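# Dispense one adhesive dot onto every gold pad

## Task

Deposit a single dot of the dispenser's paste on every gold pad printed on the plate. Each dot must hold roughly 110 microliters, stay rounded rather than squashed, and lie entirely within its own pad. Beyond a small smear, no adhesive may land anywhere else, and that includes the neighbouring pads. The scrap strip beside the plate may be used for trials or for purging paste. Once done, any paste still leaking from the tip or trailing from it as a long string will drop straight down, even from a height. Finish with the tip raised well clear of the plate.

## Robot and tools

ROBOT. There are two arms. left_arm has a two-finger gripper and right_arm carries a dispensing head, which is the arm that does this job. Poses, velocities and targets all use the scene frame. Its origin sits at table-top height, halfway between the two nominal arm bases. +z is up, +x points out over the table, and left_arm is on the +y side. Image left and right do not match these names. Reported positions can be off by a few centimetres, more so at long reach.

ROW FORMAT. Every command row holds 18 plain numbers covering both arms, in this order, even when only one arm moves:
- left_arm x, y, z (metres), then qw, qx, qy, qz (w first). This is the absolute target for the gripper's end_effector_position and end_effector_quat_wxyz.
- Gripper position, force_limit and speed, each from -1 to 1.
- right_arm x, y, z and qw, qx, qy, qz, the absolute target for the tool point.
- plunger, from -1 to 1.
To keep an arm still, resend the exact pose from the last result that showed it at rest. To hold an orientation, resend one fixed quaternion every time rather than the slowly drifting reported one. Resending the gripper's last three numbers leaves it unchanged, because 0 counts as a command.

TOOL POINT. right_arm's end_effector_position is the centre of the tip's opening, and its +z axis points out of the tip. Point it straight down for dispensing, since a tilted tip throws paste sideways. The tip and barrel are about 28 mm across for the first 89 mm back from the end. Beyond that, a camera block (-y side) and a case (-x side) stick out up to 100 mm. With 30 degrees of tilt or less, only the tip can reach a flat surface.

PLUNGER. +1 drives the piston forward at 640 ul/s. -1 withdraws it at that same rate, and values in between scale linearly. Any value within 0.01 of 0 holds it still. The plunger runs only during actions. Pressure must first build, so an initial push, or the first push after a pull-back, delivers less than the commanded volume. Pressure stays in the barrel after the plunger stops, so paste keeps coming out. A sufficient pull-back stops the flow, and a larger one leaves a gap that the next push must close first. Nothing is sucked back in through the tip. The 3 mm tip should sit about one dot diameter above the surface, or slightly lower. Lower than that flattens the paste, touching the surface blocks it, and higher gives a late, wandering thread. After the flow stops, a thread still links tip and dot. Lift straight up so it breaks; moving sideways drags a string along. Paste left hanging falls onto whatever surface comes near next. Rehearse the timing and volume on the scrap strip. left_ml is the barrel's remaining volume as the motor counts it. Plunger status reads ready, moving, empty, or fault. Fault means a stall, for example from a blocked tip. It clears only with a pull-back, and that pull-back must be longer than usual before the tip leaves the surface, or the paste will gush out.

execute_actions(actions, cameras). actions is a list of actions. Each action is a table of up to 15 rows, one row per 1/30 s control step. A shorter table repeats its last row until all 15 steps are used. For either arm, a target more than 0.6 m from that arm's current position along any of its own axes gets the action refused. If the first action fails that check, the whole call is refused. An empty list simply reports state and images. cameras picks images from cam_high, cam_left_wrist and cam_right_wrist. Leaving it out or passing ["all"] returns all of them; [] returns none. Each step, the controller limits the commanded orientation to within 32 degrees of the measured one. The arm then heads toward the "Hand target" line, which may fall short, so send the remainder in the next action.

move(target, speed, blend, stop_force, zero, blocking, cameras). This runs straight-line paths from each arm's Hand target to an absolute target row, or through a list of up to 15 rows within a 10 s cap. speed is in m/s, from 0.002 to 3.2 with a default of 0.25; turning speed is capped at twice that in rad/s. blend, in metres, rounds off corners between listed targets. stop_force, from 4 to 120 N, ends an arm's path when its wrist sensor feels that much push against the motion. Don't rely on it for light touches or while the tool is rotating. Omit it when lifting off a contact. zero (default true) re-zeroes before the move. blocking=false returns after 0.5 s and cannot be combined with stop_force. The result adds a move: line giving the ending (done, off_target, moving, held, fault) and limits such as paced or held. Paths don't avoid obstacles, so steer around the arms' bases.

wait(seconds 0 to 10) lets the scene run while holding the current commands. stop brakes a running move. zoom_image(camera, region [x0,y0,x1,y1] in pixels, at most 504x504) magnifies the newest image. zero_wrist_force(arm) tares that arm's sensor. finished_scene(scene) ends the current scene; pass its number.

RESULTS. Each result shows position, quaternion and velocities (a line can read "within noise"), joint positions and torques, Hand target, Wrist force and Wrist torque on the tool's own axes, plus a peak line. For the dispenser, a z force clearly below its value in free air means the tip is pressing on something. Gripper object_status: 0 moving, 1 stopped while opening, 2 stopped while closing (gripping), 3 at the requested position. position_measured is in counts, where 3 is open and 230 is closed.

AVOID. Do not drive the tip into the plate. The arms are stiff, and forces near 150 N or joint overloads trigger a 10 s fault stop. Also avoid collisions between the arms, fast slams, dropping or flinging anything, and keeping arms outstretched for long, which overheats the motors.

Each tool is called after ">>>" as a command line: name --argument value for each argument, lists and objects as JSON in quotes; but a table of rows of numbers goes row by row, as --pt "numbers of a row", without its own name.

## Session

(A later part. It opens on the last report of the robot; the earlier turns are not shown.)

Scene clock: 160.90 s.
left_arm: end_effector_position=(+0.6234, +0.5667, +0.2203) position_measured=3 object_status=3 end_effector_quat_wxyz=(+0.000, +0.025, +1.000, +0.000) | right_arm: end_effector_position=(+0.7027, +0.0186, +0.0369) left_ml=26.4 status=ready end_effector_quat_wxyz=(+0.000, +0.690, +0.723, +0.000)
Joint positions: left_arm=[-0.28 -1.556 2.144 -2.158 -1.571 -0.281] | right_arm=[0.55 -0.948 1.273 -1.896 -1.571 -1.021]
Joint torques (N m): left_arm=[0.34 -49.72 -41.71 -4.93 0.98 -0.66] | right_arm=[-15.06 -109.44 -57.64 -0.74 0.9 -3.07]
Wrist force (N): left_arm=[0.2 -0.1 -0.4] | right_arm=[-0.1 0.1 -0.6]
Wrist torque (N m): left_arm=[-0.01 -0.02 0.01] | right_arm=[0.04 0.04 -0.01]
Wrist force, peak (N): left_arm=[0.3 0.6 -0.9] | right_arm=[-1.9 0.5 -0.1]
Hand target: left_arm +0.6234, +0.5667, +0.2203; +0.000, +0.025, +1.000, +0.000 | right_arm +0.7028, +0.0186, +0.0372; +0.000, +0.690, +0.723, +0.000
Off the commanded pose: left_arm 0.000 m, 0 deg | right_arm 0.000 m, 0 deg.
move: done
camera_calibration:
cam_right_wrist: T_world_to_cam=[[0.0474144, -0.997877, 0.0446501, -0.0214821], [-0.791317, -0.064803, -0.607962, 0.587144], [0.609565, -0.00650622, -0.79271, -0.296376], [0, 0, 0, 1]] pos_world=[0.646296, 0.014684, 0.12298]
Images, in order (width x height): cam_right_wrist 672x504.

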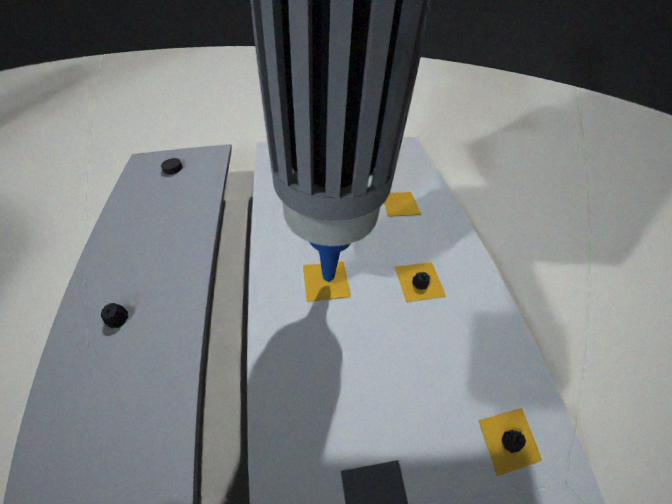

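>>> move --target '[0.6234,0.5667,0.2203,0,0.025,1.0,0,1,1,1,0.7036,0.0194,0.0369,0,0.69,0.723,0,0]' --speed 0.05 --cameras '[]'

>>> execute_actions --actions '[[[0.6234,0.5667,0.2203,0,0.025,1.0,0,1,1,1,0.7036,0.0194,0.0369,0,0.69,0.723,0,0.8125],[0.6234,0.5667,0.2203,0,0.025,1.0,0,1,1,1,0.7036,0.0194,0.0369,0,0.69,0.723,0,0.8125]]]' --cameras '[]'

>>> wait --seconds 2.2 --cameras '[]'

>>> execute_actions --actions '[[[0.6234,0.5667,0.2203,0,0.025,1.0,0,1,1,1,0.7036,0.0194,0.0369,0,0.69,0.723,0,-0.46875],[0.6234,0.5667,0.2203,0,0.025,1.0,0,1,1,1,0.7036,0.0194,0.0369,0,0.69,0.723,0,-0.46875]]]' --cameras '[]'

>>> move --target '[0.6234,0.5667,0.2203,0,0.025,1.0,0,1,1,1,0.7036,0.0194,0.07,0,0.69,0.723,0,0]' --speed 0.08 --cameras '["cam_right_wrist"]'

>>> zoom_image --camera "cam_right_wrist" --region '[290, 230, 370, 330]'

Scene clock: 181.37 s.
left_arm: end_effector_position=(+0.6234, +0.5667, +0.2203) position_measured=3 object_status=3 end_effector_quat_wxyz=(+0.000, +0.025, +1.000, +0.000) | right_arm: end_effector_position=(+0.7036, +0.0194, +0.0369) left_ml=26.4 status=ready end_effector_quat_wxyz=(+0.000, +0.690, +0.723, +0.000)
Joint positions: left_arm=[-0.28 -1.556 2.144 -2.158 -1.571 -0.281] | right_arm=[0.55 -0.946 1.27 -1.895 -1.571 -1.021]
Joint torques (N m): left_arm=[-1.26 -49.21 -42.84 -4.98 1.11 -0.76] | right_arm=[15.41 -81.32 -55.28 -1.35 2.48 3.21]
Wrist force (N): left_arm=[0.0 0.3 -0.5] | right_arm=[0.2 -0.4 -0.2]
Wrist torque (N m): left_arm=[0.05 0.00 0.00] | right_arm=[-0.12 -0.05 -0.01]
Wrist force, peak (N): left_arm=[0.0 0.6 -1.2] | right_arm=[0.4 -0.8 -0.2]
Hand target: left_arm +0.6234, +0.5667, +0.2203; +0.000, +0.025, +1.000, +0.000 | right_arm +0.7036, +0.0194, +0.0369; +0.000, +0.690, +0.723, +0.000
Off the commanded pose: left_arm 0.000 m, 0 deg | right_arm 0.000 m, 0 deg.
move: done
No camera images: "cameras" was empty.

Scene clock: 182.10 s.
left_arm: end_effector_position=(+0.6234, +0.5667, +0.2203) position_measured=3 object_status=3 end_effector_quat_wxyz=(+0.000, +0.025, +1.000, +0.000) | right_arm: end_effector_position=(+0.7036, +0.0194, +0.0369) left_ml=26.1 status=ready end_effector_quat_wxyz=(+0.000, +0.690, +0.723, +0.000)
Joint positions: left_arm=[-0.28 -1.556 2.144 -2.158 -1.571 -0.281] | right_arm=[0.55 -0.946 1.27 -1.895 -1.571 -1.021]
Joint torques (N m): left_arm=[0.13 -49.72 -43.61 -5.57 1 -0.79] | right_arm=[15.13 -80.69 -48.22 -1.82 1.98 3.32]
Wrist force (N): left_arm=[0.0 0.1 -0.6] | right_arm=[0.4 -0.3 -0.2]
Wrist torque (N m): left_arm=[0.00 0.00 0.00] | right_arm=[-0.09 -0.13 -0.01]
Wrist force, peak (N): left_arm=[-0.2 0.8 -0.5] | right_arm=[0.3 -0.4 -0.4]
Hand target: left_arm +0.6234, +0.5667, +0.2203; +0.000, +0.025, +1.000, +0.000 | right_arm +0.7036, +0.0194, +0.0369; +0.000, +0.690, +0.723, +0.000
Off the commanded pose: left_arm 0.000 m, 0 deg | right_arm 0.000 m, 0 deg.
No camera images: "cameras" was empty.

Scene clock: 184.30 s.
left_arm: end_effector_position=(+0.6234, +0.5667, +0.2203) position_measured=3 object_status=3 end_effector_quat_wxyz=(+0.000, +0.025, +1.000, +0.000) | right_arm: end_effector_position=(+0.7036, +0.0194, +0.0369) left_ml=26.1 status=ready end_effector_quat_wxyz=(+0.000, +0.690, +0.723, +0.000)
Joint positions: left_arm=[-0.28 -1.556 2.144 -2.158 -1.571 -0.281] | right_arm=[0.55 -0.946 1.27 -1.895 -1.571 -1.021]
Joint torques (N m): left_arm=[0.49 -47.55 -43.43 -5.09 1.17 -1.02] | right_arm=[14.83 -81.24 -44.32 -3.57 2.05 3.52]
Wrist force (N): left_arm=[0.1 0.0 -0.2] | right_arm=[-0.2 -0.5 -0.2]
Wrist torque (N m): left_arm=[0.01 -0.01 0.01] | right_arm=[-0.15 0.08 -0.01]
Wrist force, peak (N): left_arm=[0.1 0.1 -1.0] | right_arm=[0.1 -0.7 -0.2]
Hand target: left_arm +0.6234, +0.5667, +0.2203; +0.000, +0.025, +1.000, +0.000 | right_arm +0.7036, +0.0194, +0.0369; +0.000, +0.690, +0.723, +0.000
Off the commanded pose: left_arm 0.000 m, 0 deg | right_arm 0.000 m, 0 deg.
wait: 2.20 s; at rest by 0.17 s
No camera images: "cameras" was empty.

Scene clock: 185.03 s.
left_arm: end_effector_position=(+0.6234, +0.5667, +0.2203) position_measured=3 object_status=3 end_effector_quat_wxyz=(+0.000, +0.025, +1.000, +0.000) | right_arm: end_effector_position=(+0.7036, +0.0194, +0.0369) left_ml=26.3 status=ready end_effector_quat_wxyz=(+0.000, +0.690, +0.723, +0.000)
Joint positions: left_arm=[-0.28 -1.556 2.144 -2.158 -1.571 -0.281] | right_arm=[0.55 -0.946 1.27 -1.895 -1.571 -1.021]
Joint torques (N m): left_arm=[-0.91 -48.55 -42.83 -5.6 0.85 -0.88] | right_arm=[16.46 -80.36 -44.35 -4.83 1.66 3.25]
Wrist force (N): left_arm=[-0.1 -0.2 -0.6] | right_arm=[0.0 -0.2 -0.1]
Wrist torque (N m): left_arm=[-0.03 0.03 0.00] | right_arm=[-0.04 0.03 -0.01]
Wrist force, peak (N): left_arm=[0.0 0.4 -0.8] | right_arm=[-0.2 -0.5 -0.4]
Hand target: left_arm +0.6234, +0.5667, +0.2203; +0.000, +0.025, +1.000, +0.000 | right_arm +0.7036, +0.0194, +0.0369; +0.000, +0.690, +0.723, +0.000
Off the commanded pose: left_arm 0.000 m, 0 deg | right_arm 0.000 m, 0 deg.
No camera images: "cameras" was empty.

Scene clock: 185.80 s.
left_arm: end_effector_position=(+0.6234, +0.5667, +0.2203) position_measured=3 object_status=3 end_effector_quat_wxyz=(+0.000, +0.025, +1.000, +0.000) | right_arm: end_effector_position=(+0.7036, +0.0194, +0.0703) left_ml=26.3 status=ready end_effector_quat_wxyz=(+0.000, +0.690, +0.723, +0.000)
Joint positions: left_arm=[-0.28 -1.556 2.144 -2.158 -1.571 -0.281] | right_arm=[0.55 -0.963 1.237 -1.845 -1.571 -1.021]
Joint torques (N m): left_arm=[-0.54 -49.13 -42.73 -5.46 0.99 -0.48] | right_arm=[14.31 -79.24 -41.98 -6.32 2.14 3.37]
Wrist force (N): left_arm=[-0.2 0.3 -0.6] | right_arm=[-0.1 0.0 -0.1]
Wrist torque (N m): left_arm=[0.05 0.04 0.01] | right_arm=[0.01 0.04 0.00]
Wrist force, peak (N): left_arm=[0.0 0.1 -0.9] | right_arm=[-0.1 -0.1 -1.9]
Hand target: left_arm +0.6234, +0.5667, +0.2203; +0.000, +0.025, +1.000, +0.000 | right_arm +0.7036, +0.0194, +0.0700; +0.000, +0.690, +0.723, +0.000
Off the commanded pose: left_arm 0.000 m, 0 deg | right_arm 0.000 m, 0 deg.
move: done
camera_calibration:
cam_right_wrist: T_world_to_cam=[[0.0473041, -0.997891, 0.0444608, -0.0221121], [-0.791152, -0.064602, -0.608198, 0.60808], [0.609788, -0.00640497, -0.792539, -0.270695], [0, 0, 0, 1]] pos_world=[0.647196, 0.0154839, 0.15628]
Images, in order (width x height): cam_right_wrist 672x504.

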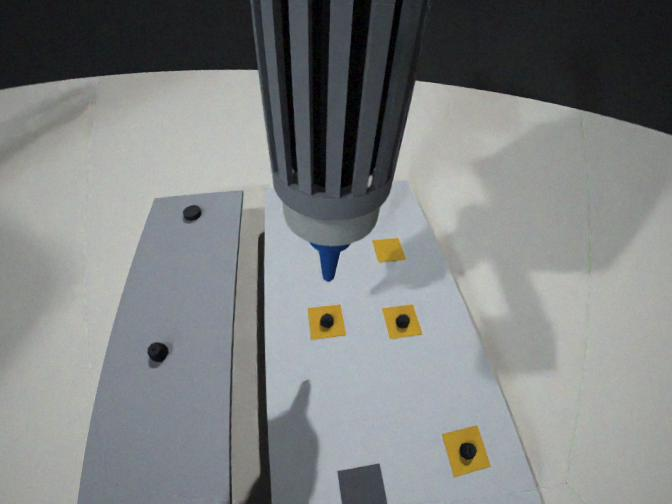

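Scaled by 5.040 from the camera's 672x504 image, which has a finer 960x720 frame.

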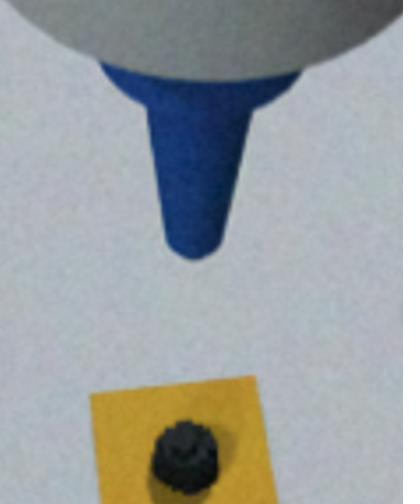

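>>> move --pt "0.6234 0.5667 0.2203 0 0.025 1.0 0 1 1 1 0.749 -0.0106 0.065 0 0.69 0.723 0 0" --pt "0.6234 0.5667 0.2203 0 0.025 1.0 0 1 1 1 0.749 -0.0106 0.0374 0 0.69 0.723 0 0" --speed '[0.1, 0.06]' --blend '[0.01, 0]' --cameras '["cam_right_wrist"]'

>>> zoom_image --camera "cam_right_wrist" --region '[230, 220, 430, 370]'

Scene clock: 194.67 s.
left_arm: end_effector_position=(+0.6234, +0.5667, +0.2203) position_measured=3 object_status=3 end_effector_quat_wxyz=(+0.000, +0.025, +1.000, +0.000) | right_arm: end_effector_position=(+0.7490, -0.0106, +0.0371) left_ml=26.3 status=ready end_effector_quat_wxyz=(+0.000, +0.690, +0.723, +0.000)
Joint positions: left_arm=[-0.28 -1.556 2.144 -2.158 -1.571 -0.281] | right_arm=[0.502 -0.924 1.233 -1.879 -1.571 -1.069]
Joint torques (N m): left_arm=[-0.33 -49.41 -43.99 -5.23 0.7 -0.93] | right_arm=[16.36 -114.88 -56.82 -1.1 -2.17 4.08]
Wrist force (N): left_arm=[-0.1 -0.4 -0.3] | right_arm=[0.0 -0.1 -0.2]
Wrist torque (N m): left_arm=[-0.07 0.03 0.00] | right_arm=[-0.04 0.02 0.02]
Wrist force, peak (N): left_arm=[-0.7 0.3 -0.8] | right_arm=[1.8 -2.1 0.0]
Hand target: left_arm +0.6234, +0.5667, +0.2203; +0.000, +0.025, +1.000, +0.000 | right_arm +0.7490, -0.0106, +0.0374; +0.000, +0.690, +0.723, +0.000
Off the commanded pose: left_arm 0.000 m, 0 deg | right_arm 0.000 m, 0 deg.
move: done
camera_calibration:
cam_right_wrist: T_world_to_cam=[[0.047336, -0.997883, 0.0445889, -0.0528575], [-0.791322, -0.0647035, -0.607966, 0.621931], [0.609565, -0.00650548, -0.79271, -0.32457], [0, 0, 0, 1]] pos_world=[0.692496, -0.014616, 0.12318]
Images, in order (width x height): cam_right_wrist 672x504.

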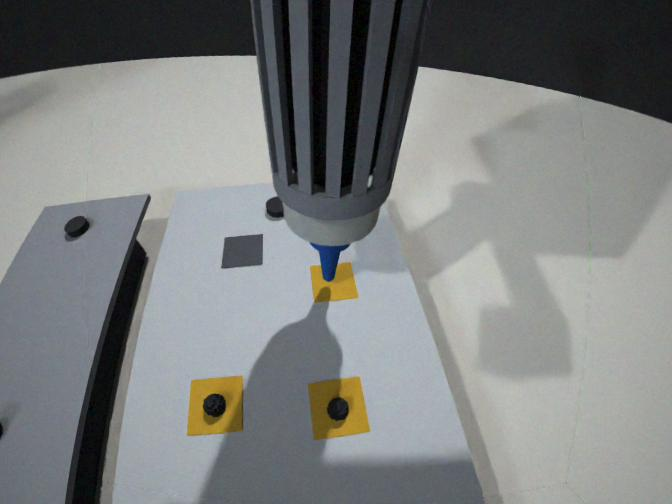

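Scaled by 2.520 from the camera's 672x504 image, which has a finer 960x720 frame.

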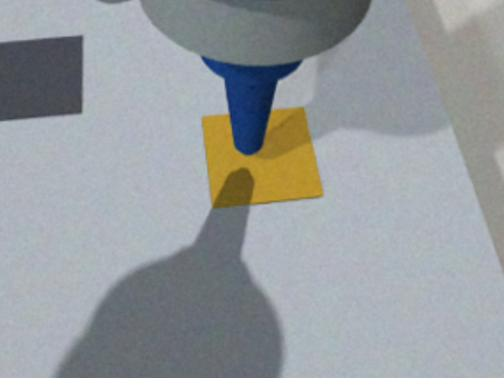

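>>> move --target '[0.6234,0.5667,0.2203,0,0.025,1.0,0,1,1,1,0.7496,-0.0127,0.0369,0,0.69,0.723,0,0]' --speed 0.05 --cameras '[]'

>>> execute_actions --actions '[[[0.6234,0.5667,0.2203,0,0.025,1.0,0,1,1,1,0.7496,-0.0127,0.0369,0,0.69,0.723,0,0.8125],[0.6234,0.5667,0.2203,0,0.025,1.0,0,1,1,1,0.7496,-0.0127,0.0369,0,0.69,0.723,0,0.8125]]]' --cameras '[]'

>>> wait --seconds 2.2 --cameras '[]'

>>> execute_actions --actions '[[[0.6234,0.5667,0.2203,0,0.025,1.0,0,1,1,1,0.7496,-0.0127,0.0369,0,0.69,0.723,0,-0.46875],[0.6234,0.5667,0.2203,0,0.025,1.0,0,1,1,1,0.7496,-0.0127,0.0369,0,0.69,0.723,0,-0.46875]]]' --cameras '[]'

>>> move --pt "0.6234 0.5667 0.2203 0 0.025 1.0 0 1 1 1 0.7496 -0.0127 0.075 0 0.69 0.723 0 0" --pt "0.6234 0.5667 0.2203 0 0.025 1.0 0 1 1 1 0.7496 -0.0127 0.15 0 0.69 0.723 0 0" --speed '[0.08, 0.15]' --cameras '["cam_right_wrist", "cam_high"]'

>>> zoom_image --camera "cam_right_wrist" --region '[230, 230, 480, 480]'

Scene clock: 213.40 s.
left_arm: end_effector_position=(+0.6234, +0.5667, +0.2203) position_measured=3 object_status=3 end_effector_quat_wxyz=(+0.000, +0.025, +1.000, +0.000) | right_arm: end_effector_position=(+0.7496, -0.0127, +0.0369) left_ml=26.3 status=ready end_effector_quat_wxyz=(+0.000, +0.690, +0.723, +0.000)
Joint positions: left_arm=[-0.28 -1.556 2.144 -2.158 -1.571 -0.281] | right_arm=[0.5 -0.926 1.236 -1.881 -1.571 -1.071]
Joint torques (N m): left_arm=[0.77 -47.79 -44.09 -5.52 0.91 -0.89] | right_arm=[-15.03 -110.24 -43.97 -5.98 -2.34 -2.59]
Wrist force (N): left_arm=[0.1 0.2 -0.5] | right_arm=[0.0 0.0 0.0]
Wrist torque (N m): left_arm=[0.04 -0.01 0.00] | right_arm=[0.00 0.00 0.02]
Wrist force, peak (N): left_arm=[0.2 0.5 -0.9] | right_arm=[0.6 -0.7 -0.4]
Hand target: left_arm +0.6234, +0.5667, +0.2203; +0.000, +0.025, +1.000, +0.000 | right_arm +0.7496, -0.0127, +0.0369; +0.000, +0.690, +0.723, +0.000
Off the commanded pose: left_arm 0.000 m, 0 deg | right_arm 0.000 m, 0 deg.
move: done
No camera images: "cameras" was empty.

Scene clock: 214.13 s.
left_arm: end_effector_position=(+0.6234, +0.5667, +0.2203) position_measured=3 object_status=3 end_effector_quat_wxyz=(+0.000, +0.025, +1.000, +0.000) | right_arm: end_effector_position=(+0.7496, -0.0127, +0.0369) left_ml=26.0 status=ready end_effector_quat_wxyz=(+0.000, +0.690, +0.723, +0.000)
Joint positions: left_arm=[-0.28 -1.556 2.144 -2.158 -1.571 -0.281] | right_arm=[0.5 -0.926 1.236 -1.881 -1.571 -1.071]
Joint torques (N m): left_arm=[0.09 -48.82 -44.71 -5.43 0.92 -1.23] | right_arm=[-13.47 -106.28 -54.32 -3.95 -2.1 -0.36]
Wrist force (N): left_arm=[0.2 0.5 -0.2] | right_arm=[-0.1 -0.5 -0.1]
Wrist torque (N m): left_arm=[0.08 -0.03 0.00] | right_arm=[-0.17 0.05 0.02]
Wrist force, peak (N): left_arm=[0.2 0.9 -0.4] | right_arm=[0.2 -0.4 -0.1]
Hand target: left_arm +0.6234, +0.5667, +0.2203; +0.000, +0.025, +1.000, +0.000 | right_arm +0.7496, -0.0127, +0.0369; +0.000, +0.690, +0.723, +0.000
Off the commanded pose: left_arm 0.000 m, 0 deg | right_arm 0.000 m, 0 deg.
No camera images: "cameras" was empty.

Scene clock: 216.33 s.
left_arm: end_effector_position=(+0.6234, +0.5667, +0.2203) position_measured=3 object_status=3 end_effector_quat_wxyz=(+0.000, +0.025, +1.000, +0.000) | right_arm: end_effector_position=(+0.7496, -0.0127, +0.0369) left_ml=26.0 status=ready end_effector_quat_wxyz=(+0.000, +0.690, +0.723, +0.000)
Joint positions: left_arm=[-0.28 -1.556 2.144 -2.158 -1.571 -0.281] | right_arm=[0.5 -0.926 1.236 -1.881 -1.571 -1.071]
Joint torques (N m): left_arm=[0.7 -47.64 -44.44 -5.5 0.81 -0.87] | right_arm=[-13.21 -90.39 -54.75 -1.94 -1.8 3.06]
Wrist force (N): left_arm=[-0.2 0.0 -0.4] | right_arm=[0.3 -0.2 -0.1]
Wrist torque (N m): left_arm=[0.00 0.03 0.01] | right_arm=[-0.07 -0.10 0.02]
Wrist force, peak (N): left_arm=[-0.1 0.7 -0.9] | right_arm=[0.3 -0.5 -0.3]
Hand target: left_arm +0.6234, +0.5667, +0.2203; +0.000, +0.025, +1.000, +0.000 | right_arm +0.7496, -0.0127, +0.0369; +0.000, +0.690, +0.723, +0.000
Off the commanded pose: left_arm 0.000 m, 0 deg | right_arm 0.000 m, 0 deg.
wait: 2.20 s; at rest by 0.17 s
No camera images: "cameras" was empty.

Scene clock: 217.07 s.
left_arm: end_effector_position=(+0.6234, +0.5667, +0.2203) position_measured=3 object_status=3 end_effector_quat_wxyz=(+0.000, +0.025, +1.000, +0.000) | right_arm: end_effector_position=(+0.7496, -0.0127, +0.0369) left_ml=26.2 status=ready end_effector_quat_wxyz=(+0.000, +0.690, +0.723, +0.000)
Joint positions: left_arm=[-0.28 -1.556 2.144 -2.158 -1.571 -0.281] | right_arm=[0.5 -0.926 1.236 -1.881 -1.571 -1.071]
Joint torques (N m): left_arm=[-0.3 -46.55 -43.3 -5.45 0.81 -1.32] | right_arm=[-13.89 -87.86 -53.66 -1.73 -1.73 3.11]
Wrist force (N): left_arm=[-0.1 0.3 -0.6] | right_arm=[-0.1 -0.2 -0.2]
Wrist torque (N m): left_arm=[0.04 0.03 0.00] | right_arm=[-0.07 0.05 0.02]
Wrist force, peak (N): left_arm=[0.2 0.5 -0.7] | right_arm=[-0.2 -0.5 -0.7]
Hand target: left_arm +0.6234, +0.5667, +0.2203; +0.000, +0.025, +1.000, +0.000 | right_arm +0.7496, -0.0127, +0.0369; +0.000, +0.690, +0.723, +0.000
Off the commanded pose: left_arm 0.000 m, 0 deg | right_arm 0.000 m, 0 deg.
No camera images: "cameras" was empty.

Scene clock: 218.47 s.
left_arm: end_effector_position=(+0.6234, +0.5667, +0.2203) position_measured=3 object_status=3 end_effector_quat_wxyz=(+0.000, +0.025, +1.000, +0.000) | right_arm: end_effector_position=(+0.7496, -0.0127, +0.1501) left_ml=26.2 status=ready end_effector_quat_wxyz=(+0.000, +0.690, +0.723, +0.000)
Joint positions: left_arm=[-0.28 -1.556 2.144 -2.158 -1.571 -0.281] | right_arm=[0.5 -0.97 1.105 -1.706 -1.571 -1.071]
Joint torques (N m): left_arm=[1.63 -49.05 -44.55 -5.89 0.56 -0.96] | right_arm=[-14.39 -81.65 -43.41 -6.97 0.89 2.79]
Wrist force (N): left_arm=[0.1 0.2 -0.6] | right_arm=[0.1 -0.3 0.1]
Wrist torque (N m): left_arm=[0.03 -0.01 0.00] | right_arm=[-0.11 -0.03 0.04]
Wrist force, peak (N): left_arm=[-0.3 0.5 -0.9] | right_arm=[0.3 -0.3 -2.5]
Hand target: left_arm +0.6234, +0.5667, +0.2203; +0.000, +0.025, +1.000, +0.000 | right_arm +0.7496, -0.0127, +0.1500; +0.000, +0.690, +0.723, +0.000
Off the commanded pose: left_arm 0.000 m, 0 deg | right_arm 0.000 m, 0 deg.
move: done
camera_calibration:
cam_right_wrist: T_world_to_cam=[[0.0473826, -0.997884, 0.0445221, -0.0599324], [-0.791147, -0.0647016, -0.608194, 0.690849], [0.609788, -0.0064057, -0.792539, -0.235645], [0, 0, 0, 1]] pos_world=[0.693096, -0.016616, 0.23608]
Images, in order (width x height): cam_high 896x504, cam_right_wrist 672x504.

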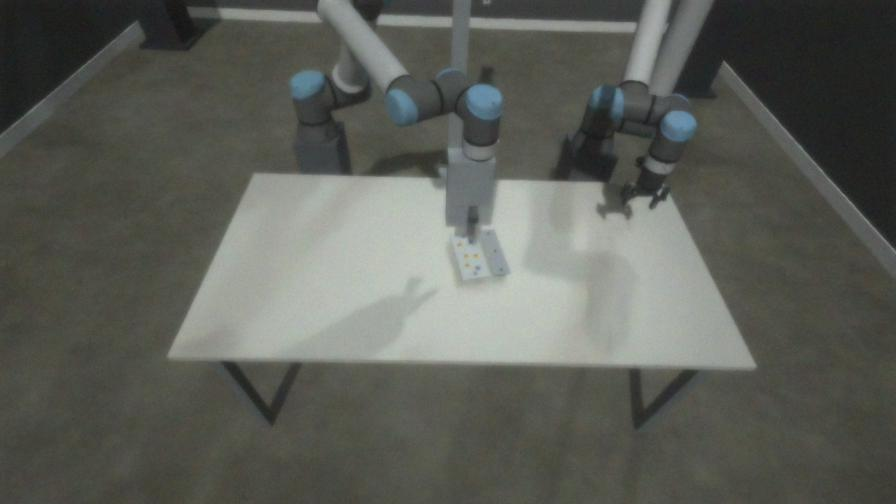

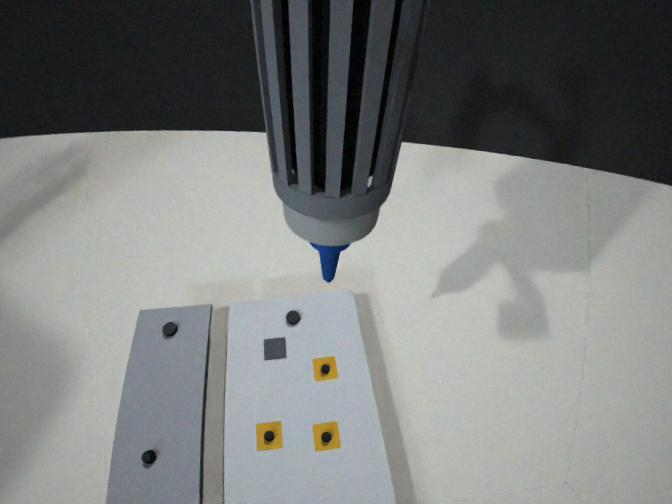

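Scaled by 2.016 from the camera's 672x504 image, which has a finer 960x720 frame.

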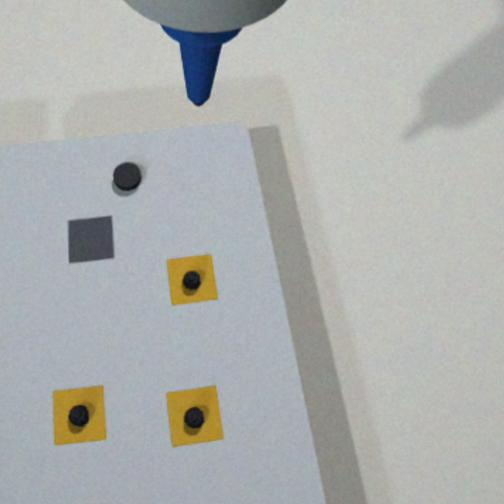

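>>> move --target '[0.6234,0.5667,0.2203,0,0.025,1.0,0,1,1,1,0.7496,-0.0127,0.18,0,0.69,0.723,0,0]' --speed 0.15 --cameras '[]'

>>> finished_scene --scene 3

Scene clock: 224.60 s.
left_arm: end_effector_position=(+0.6234, +0.5667, +0.2203) position_measured=3 object_status=3 end_effector_quat_wxyz=(+0.000, +0.025, +1.000, +0.000) | right_arm: end_effector_position=(+0.7496, -0.0127, +0.1803) left_ml=26.2 status=ready end_effector_quat_wxyz=(+0.000, +0.690, +0.723, +0.000)
Joint positions: left_arm=[-0.28 -1.556 2.144 -2.158 -1.571 -0.281] | right_arm=[0.5 -0.976 1.062 -1.657 -1.571 -1.071]
Joint torques (N m): left_arm=[1.68 -48.19 -44.05 -5.76 0.76 -1.06] | right_arm=[4.27 -85.11 -43.71 -6.99 1.73 2.16]
Wrist force (N): left_arm=[0.3 0.2 -0.6] | right_arm=[0.3 0.2 -0.1]
Wrist torque (N m): left_arm=[0.03 -0.03 0.01] | right_arm=[0.06 -0.08 0.06]
Wrist force, peak (N): left_arm=[-0.2 0.2 -1.0] | right_arm=[0.0 0.0 -1.3]
Hand target: left_arm +0.6234, +0.5667, +0.2203; +0.000, +0.025, +1.000, +0.000 | right_arm +0.7496, -0.0127, +0.1800; +0.000, +0.690, +0.723, +0.000
Off the commanded pose: left_arm 0.000 m, 0 deg | right_arm 0.000 m, 0 deg.
move: done
No camera images: "cameras" was empty.

The scene is finished: the task was done.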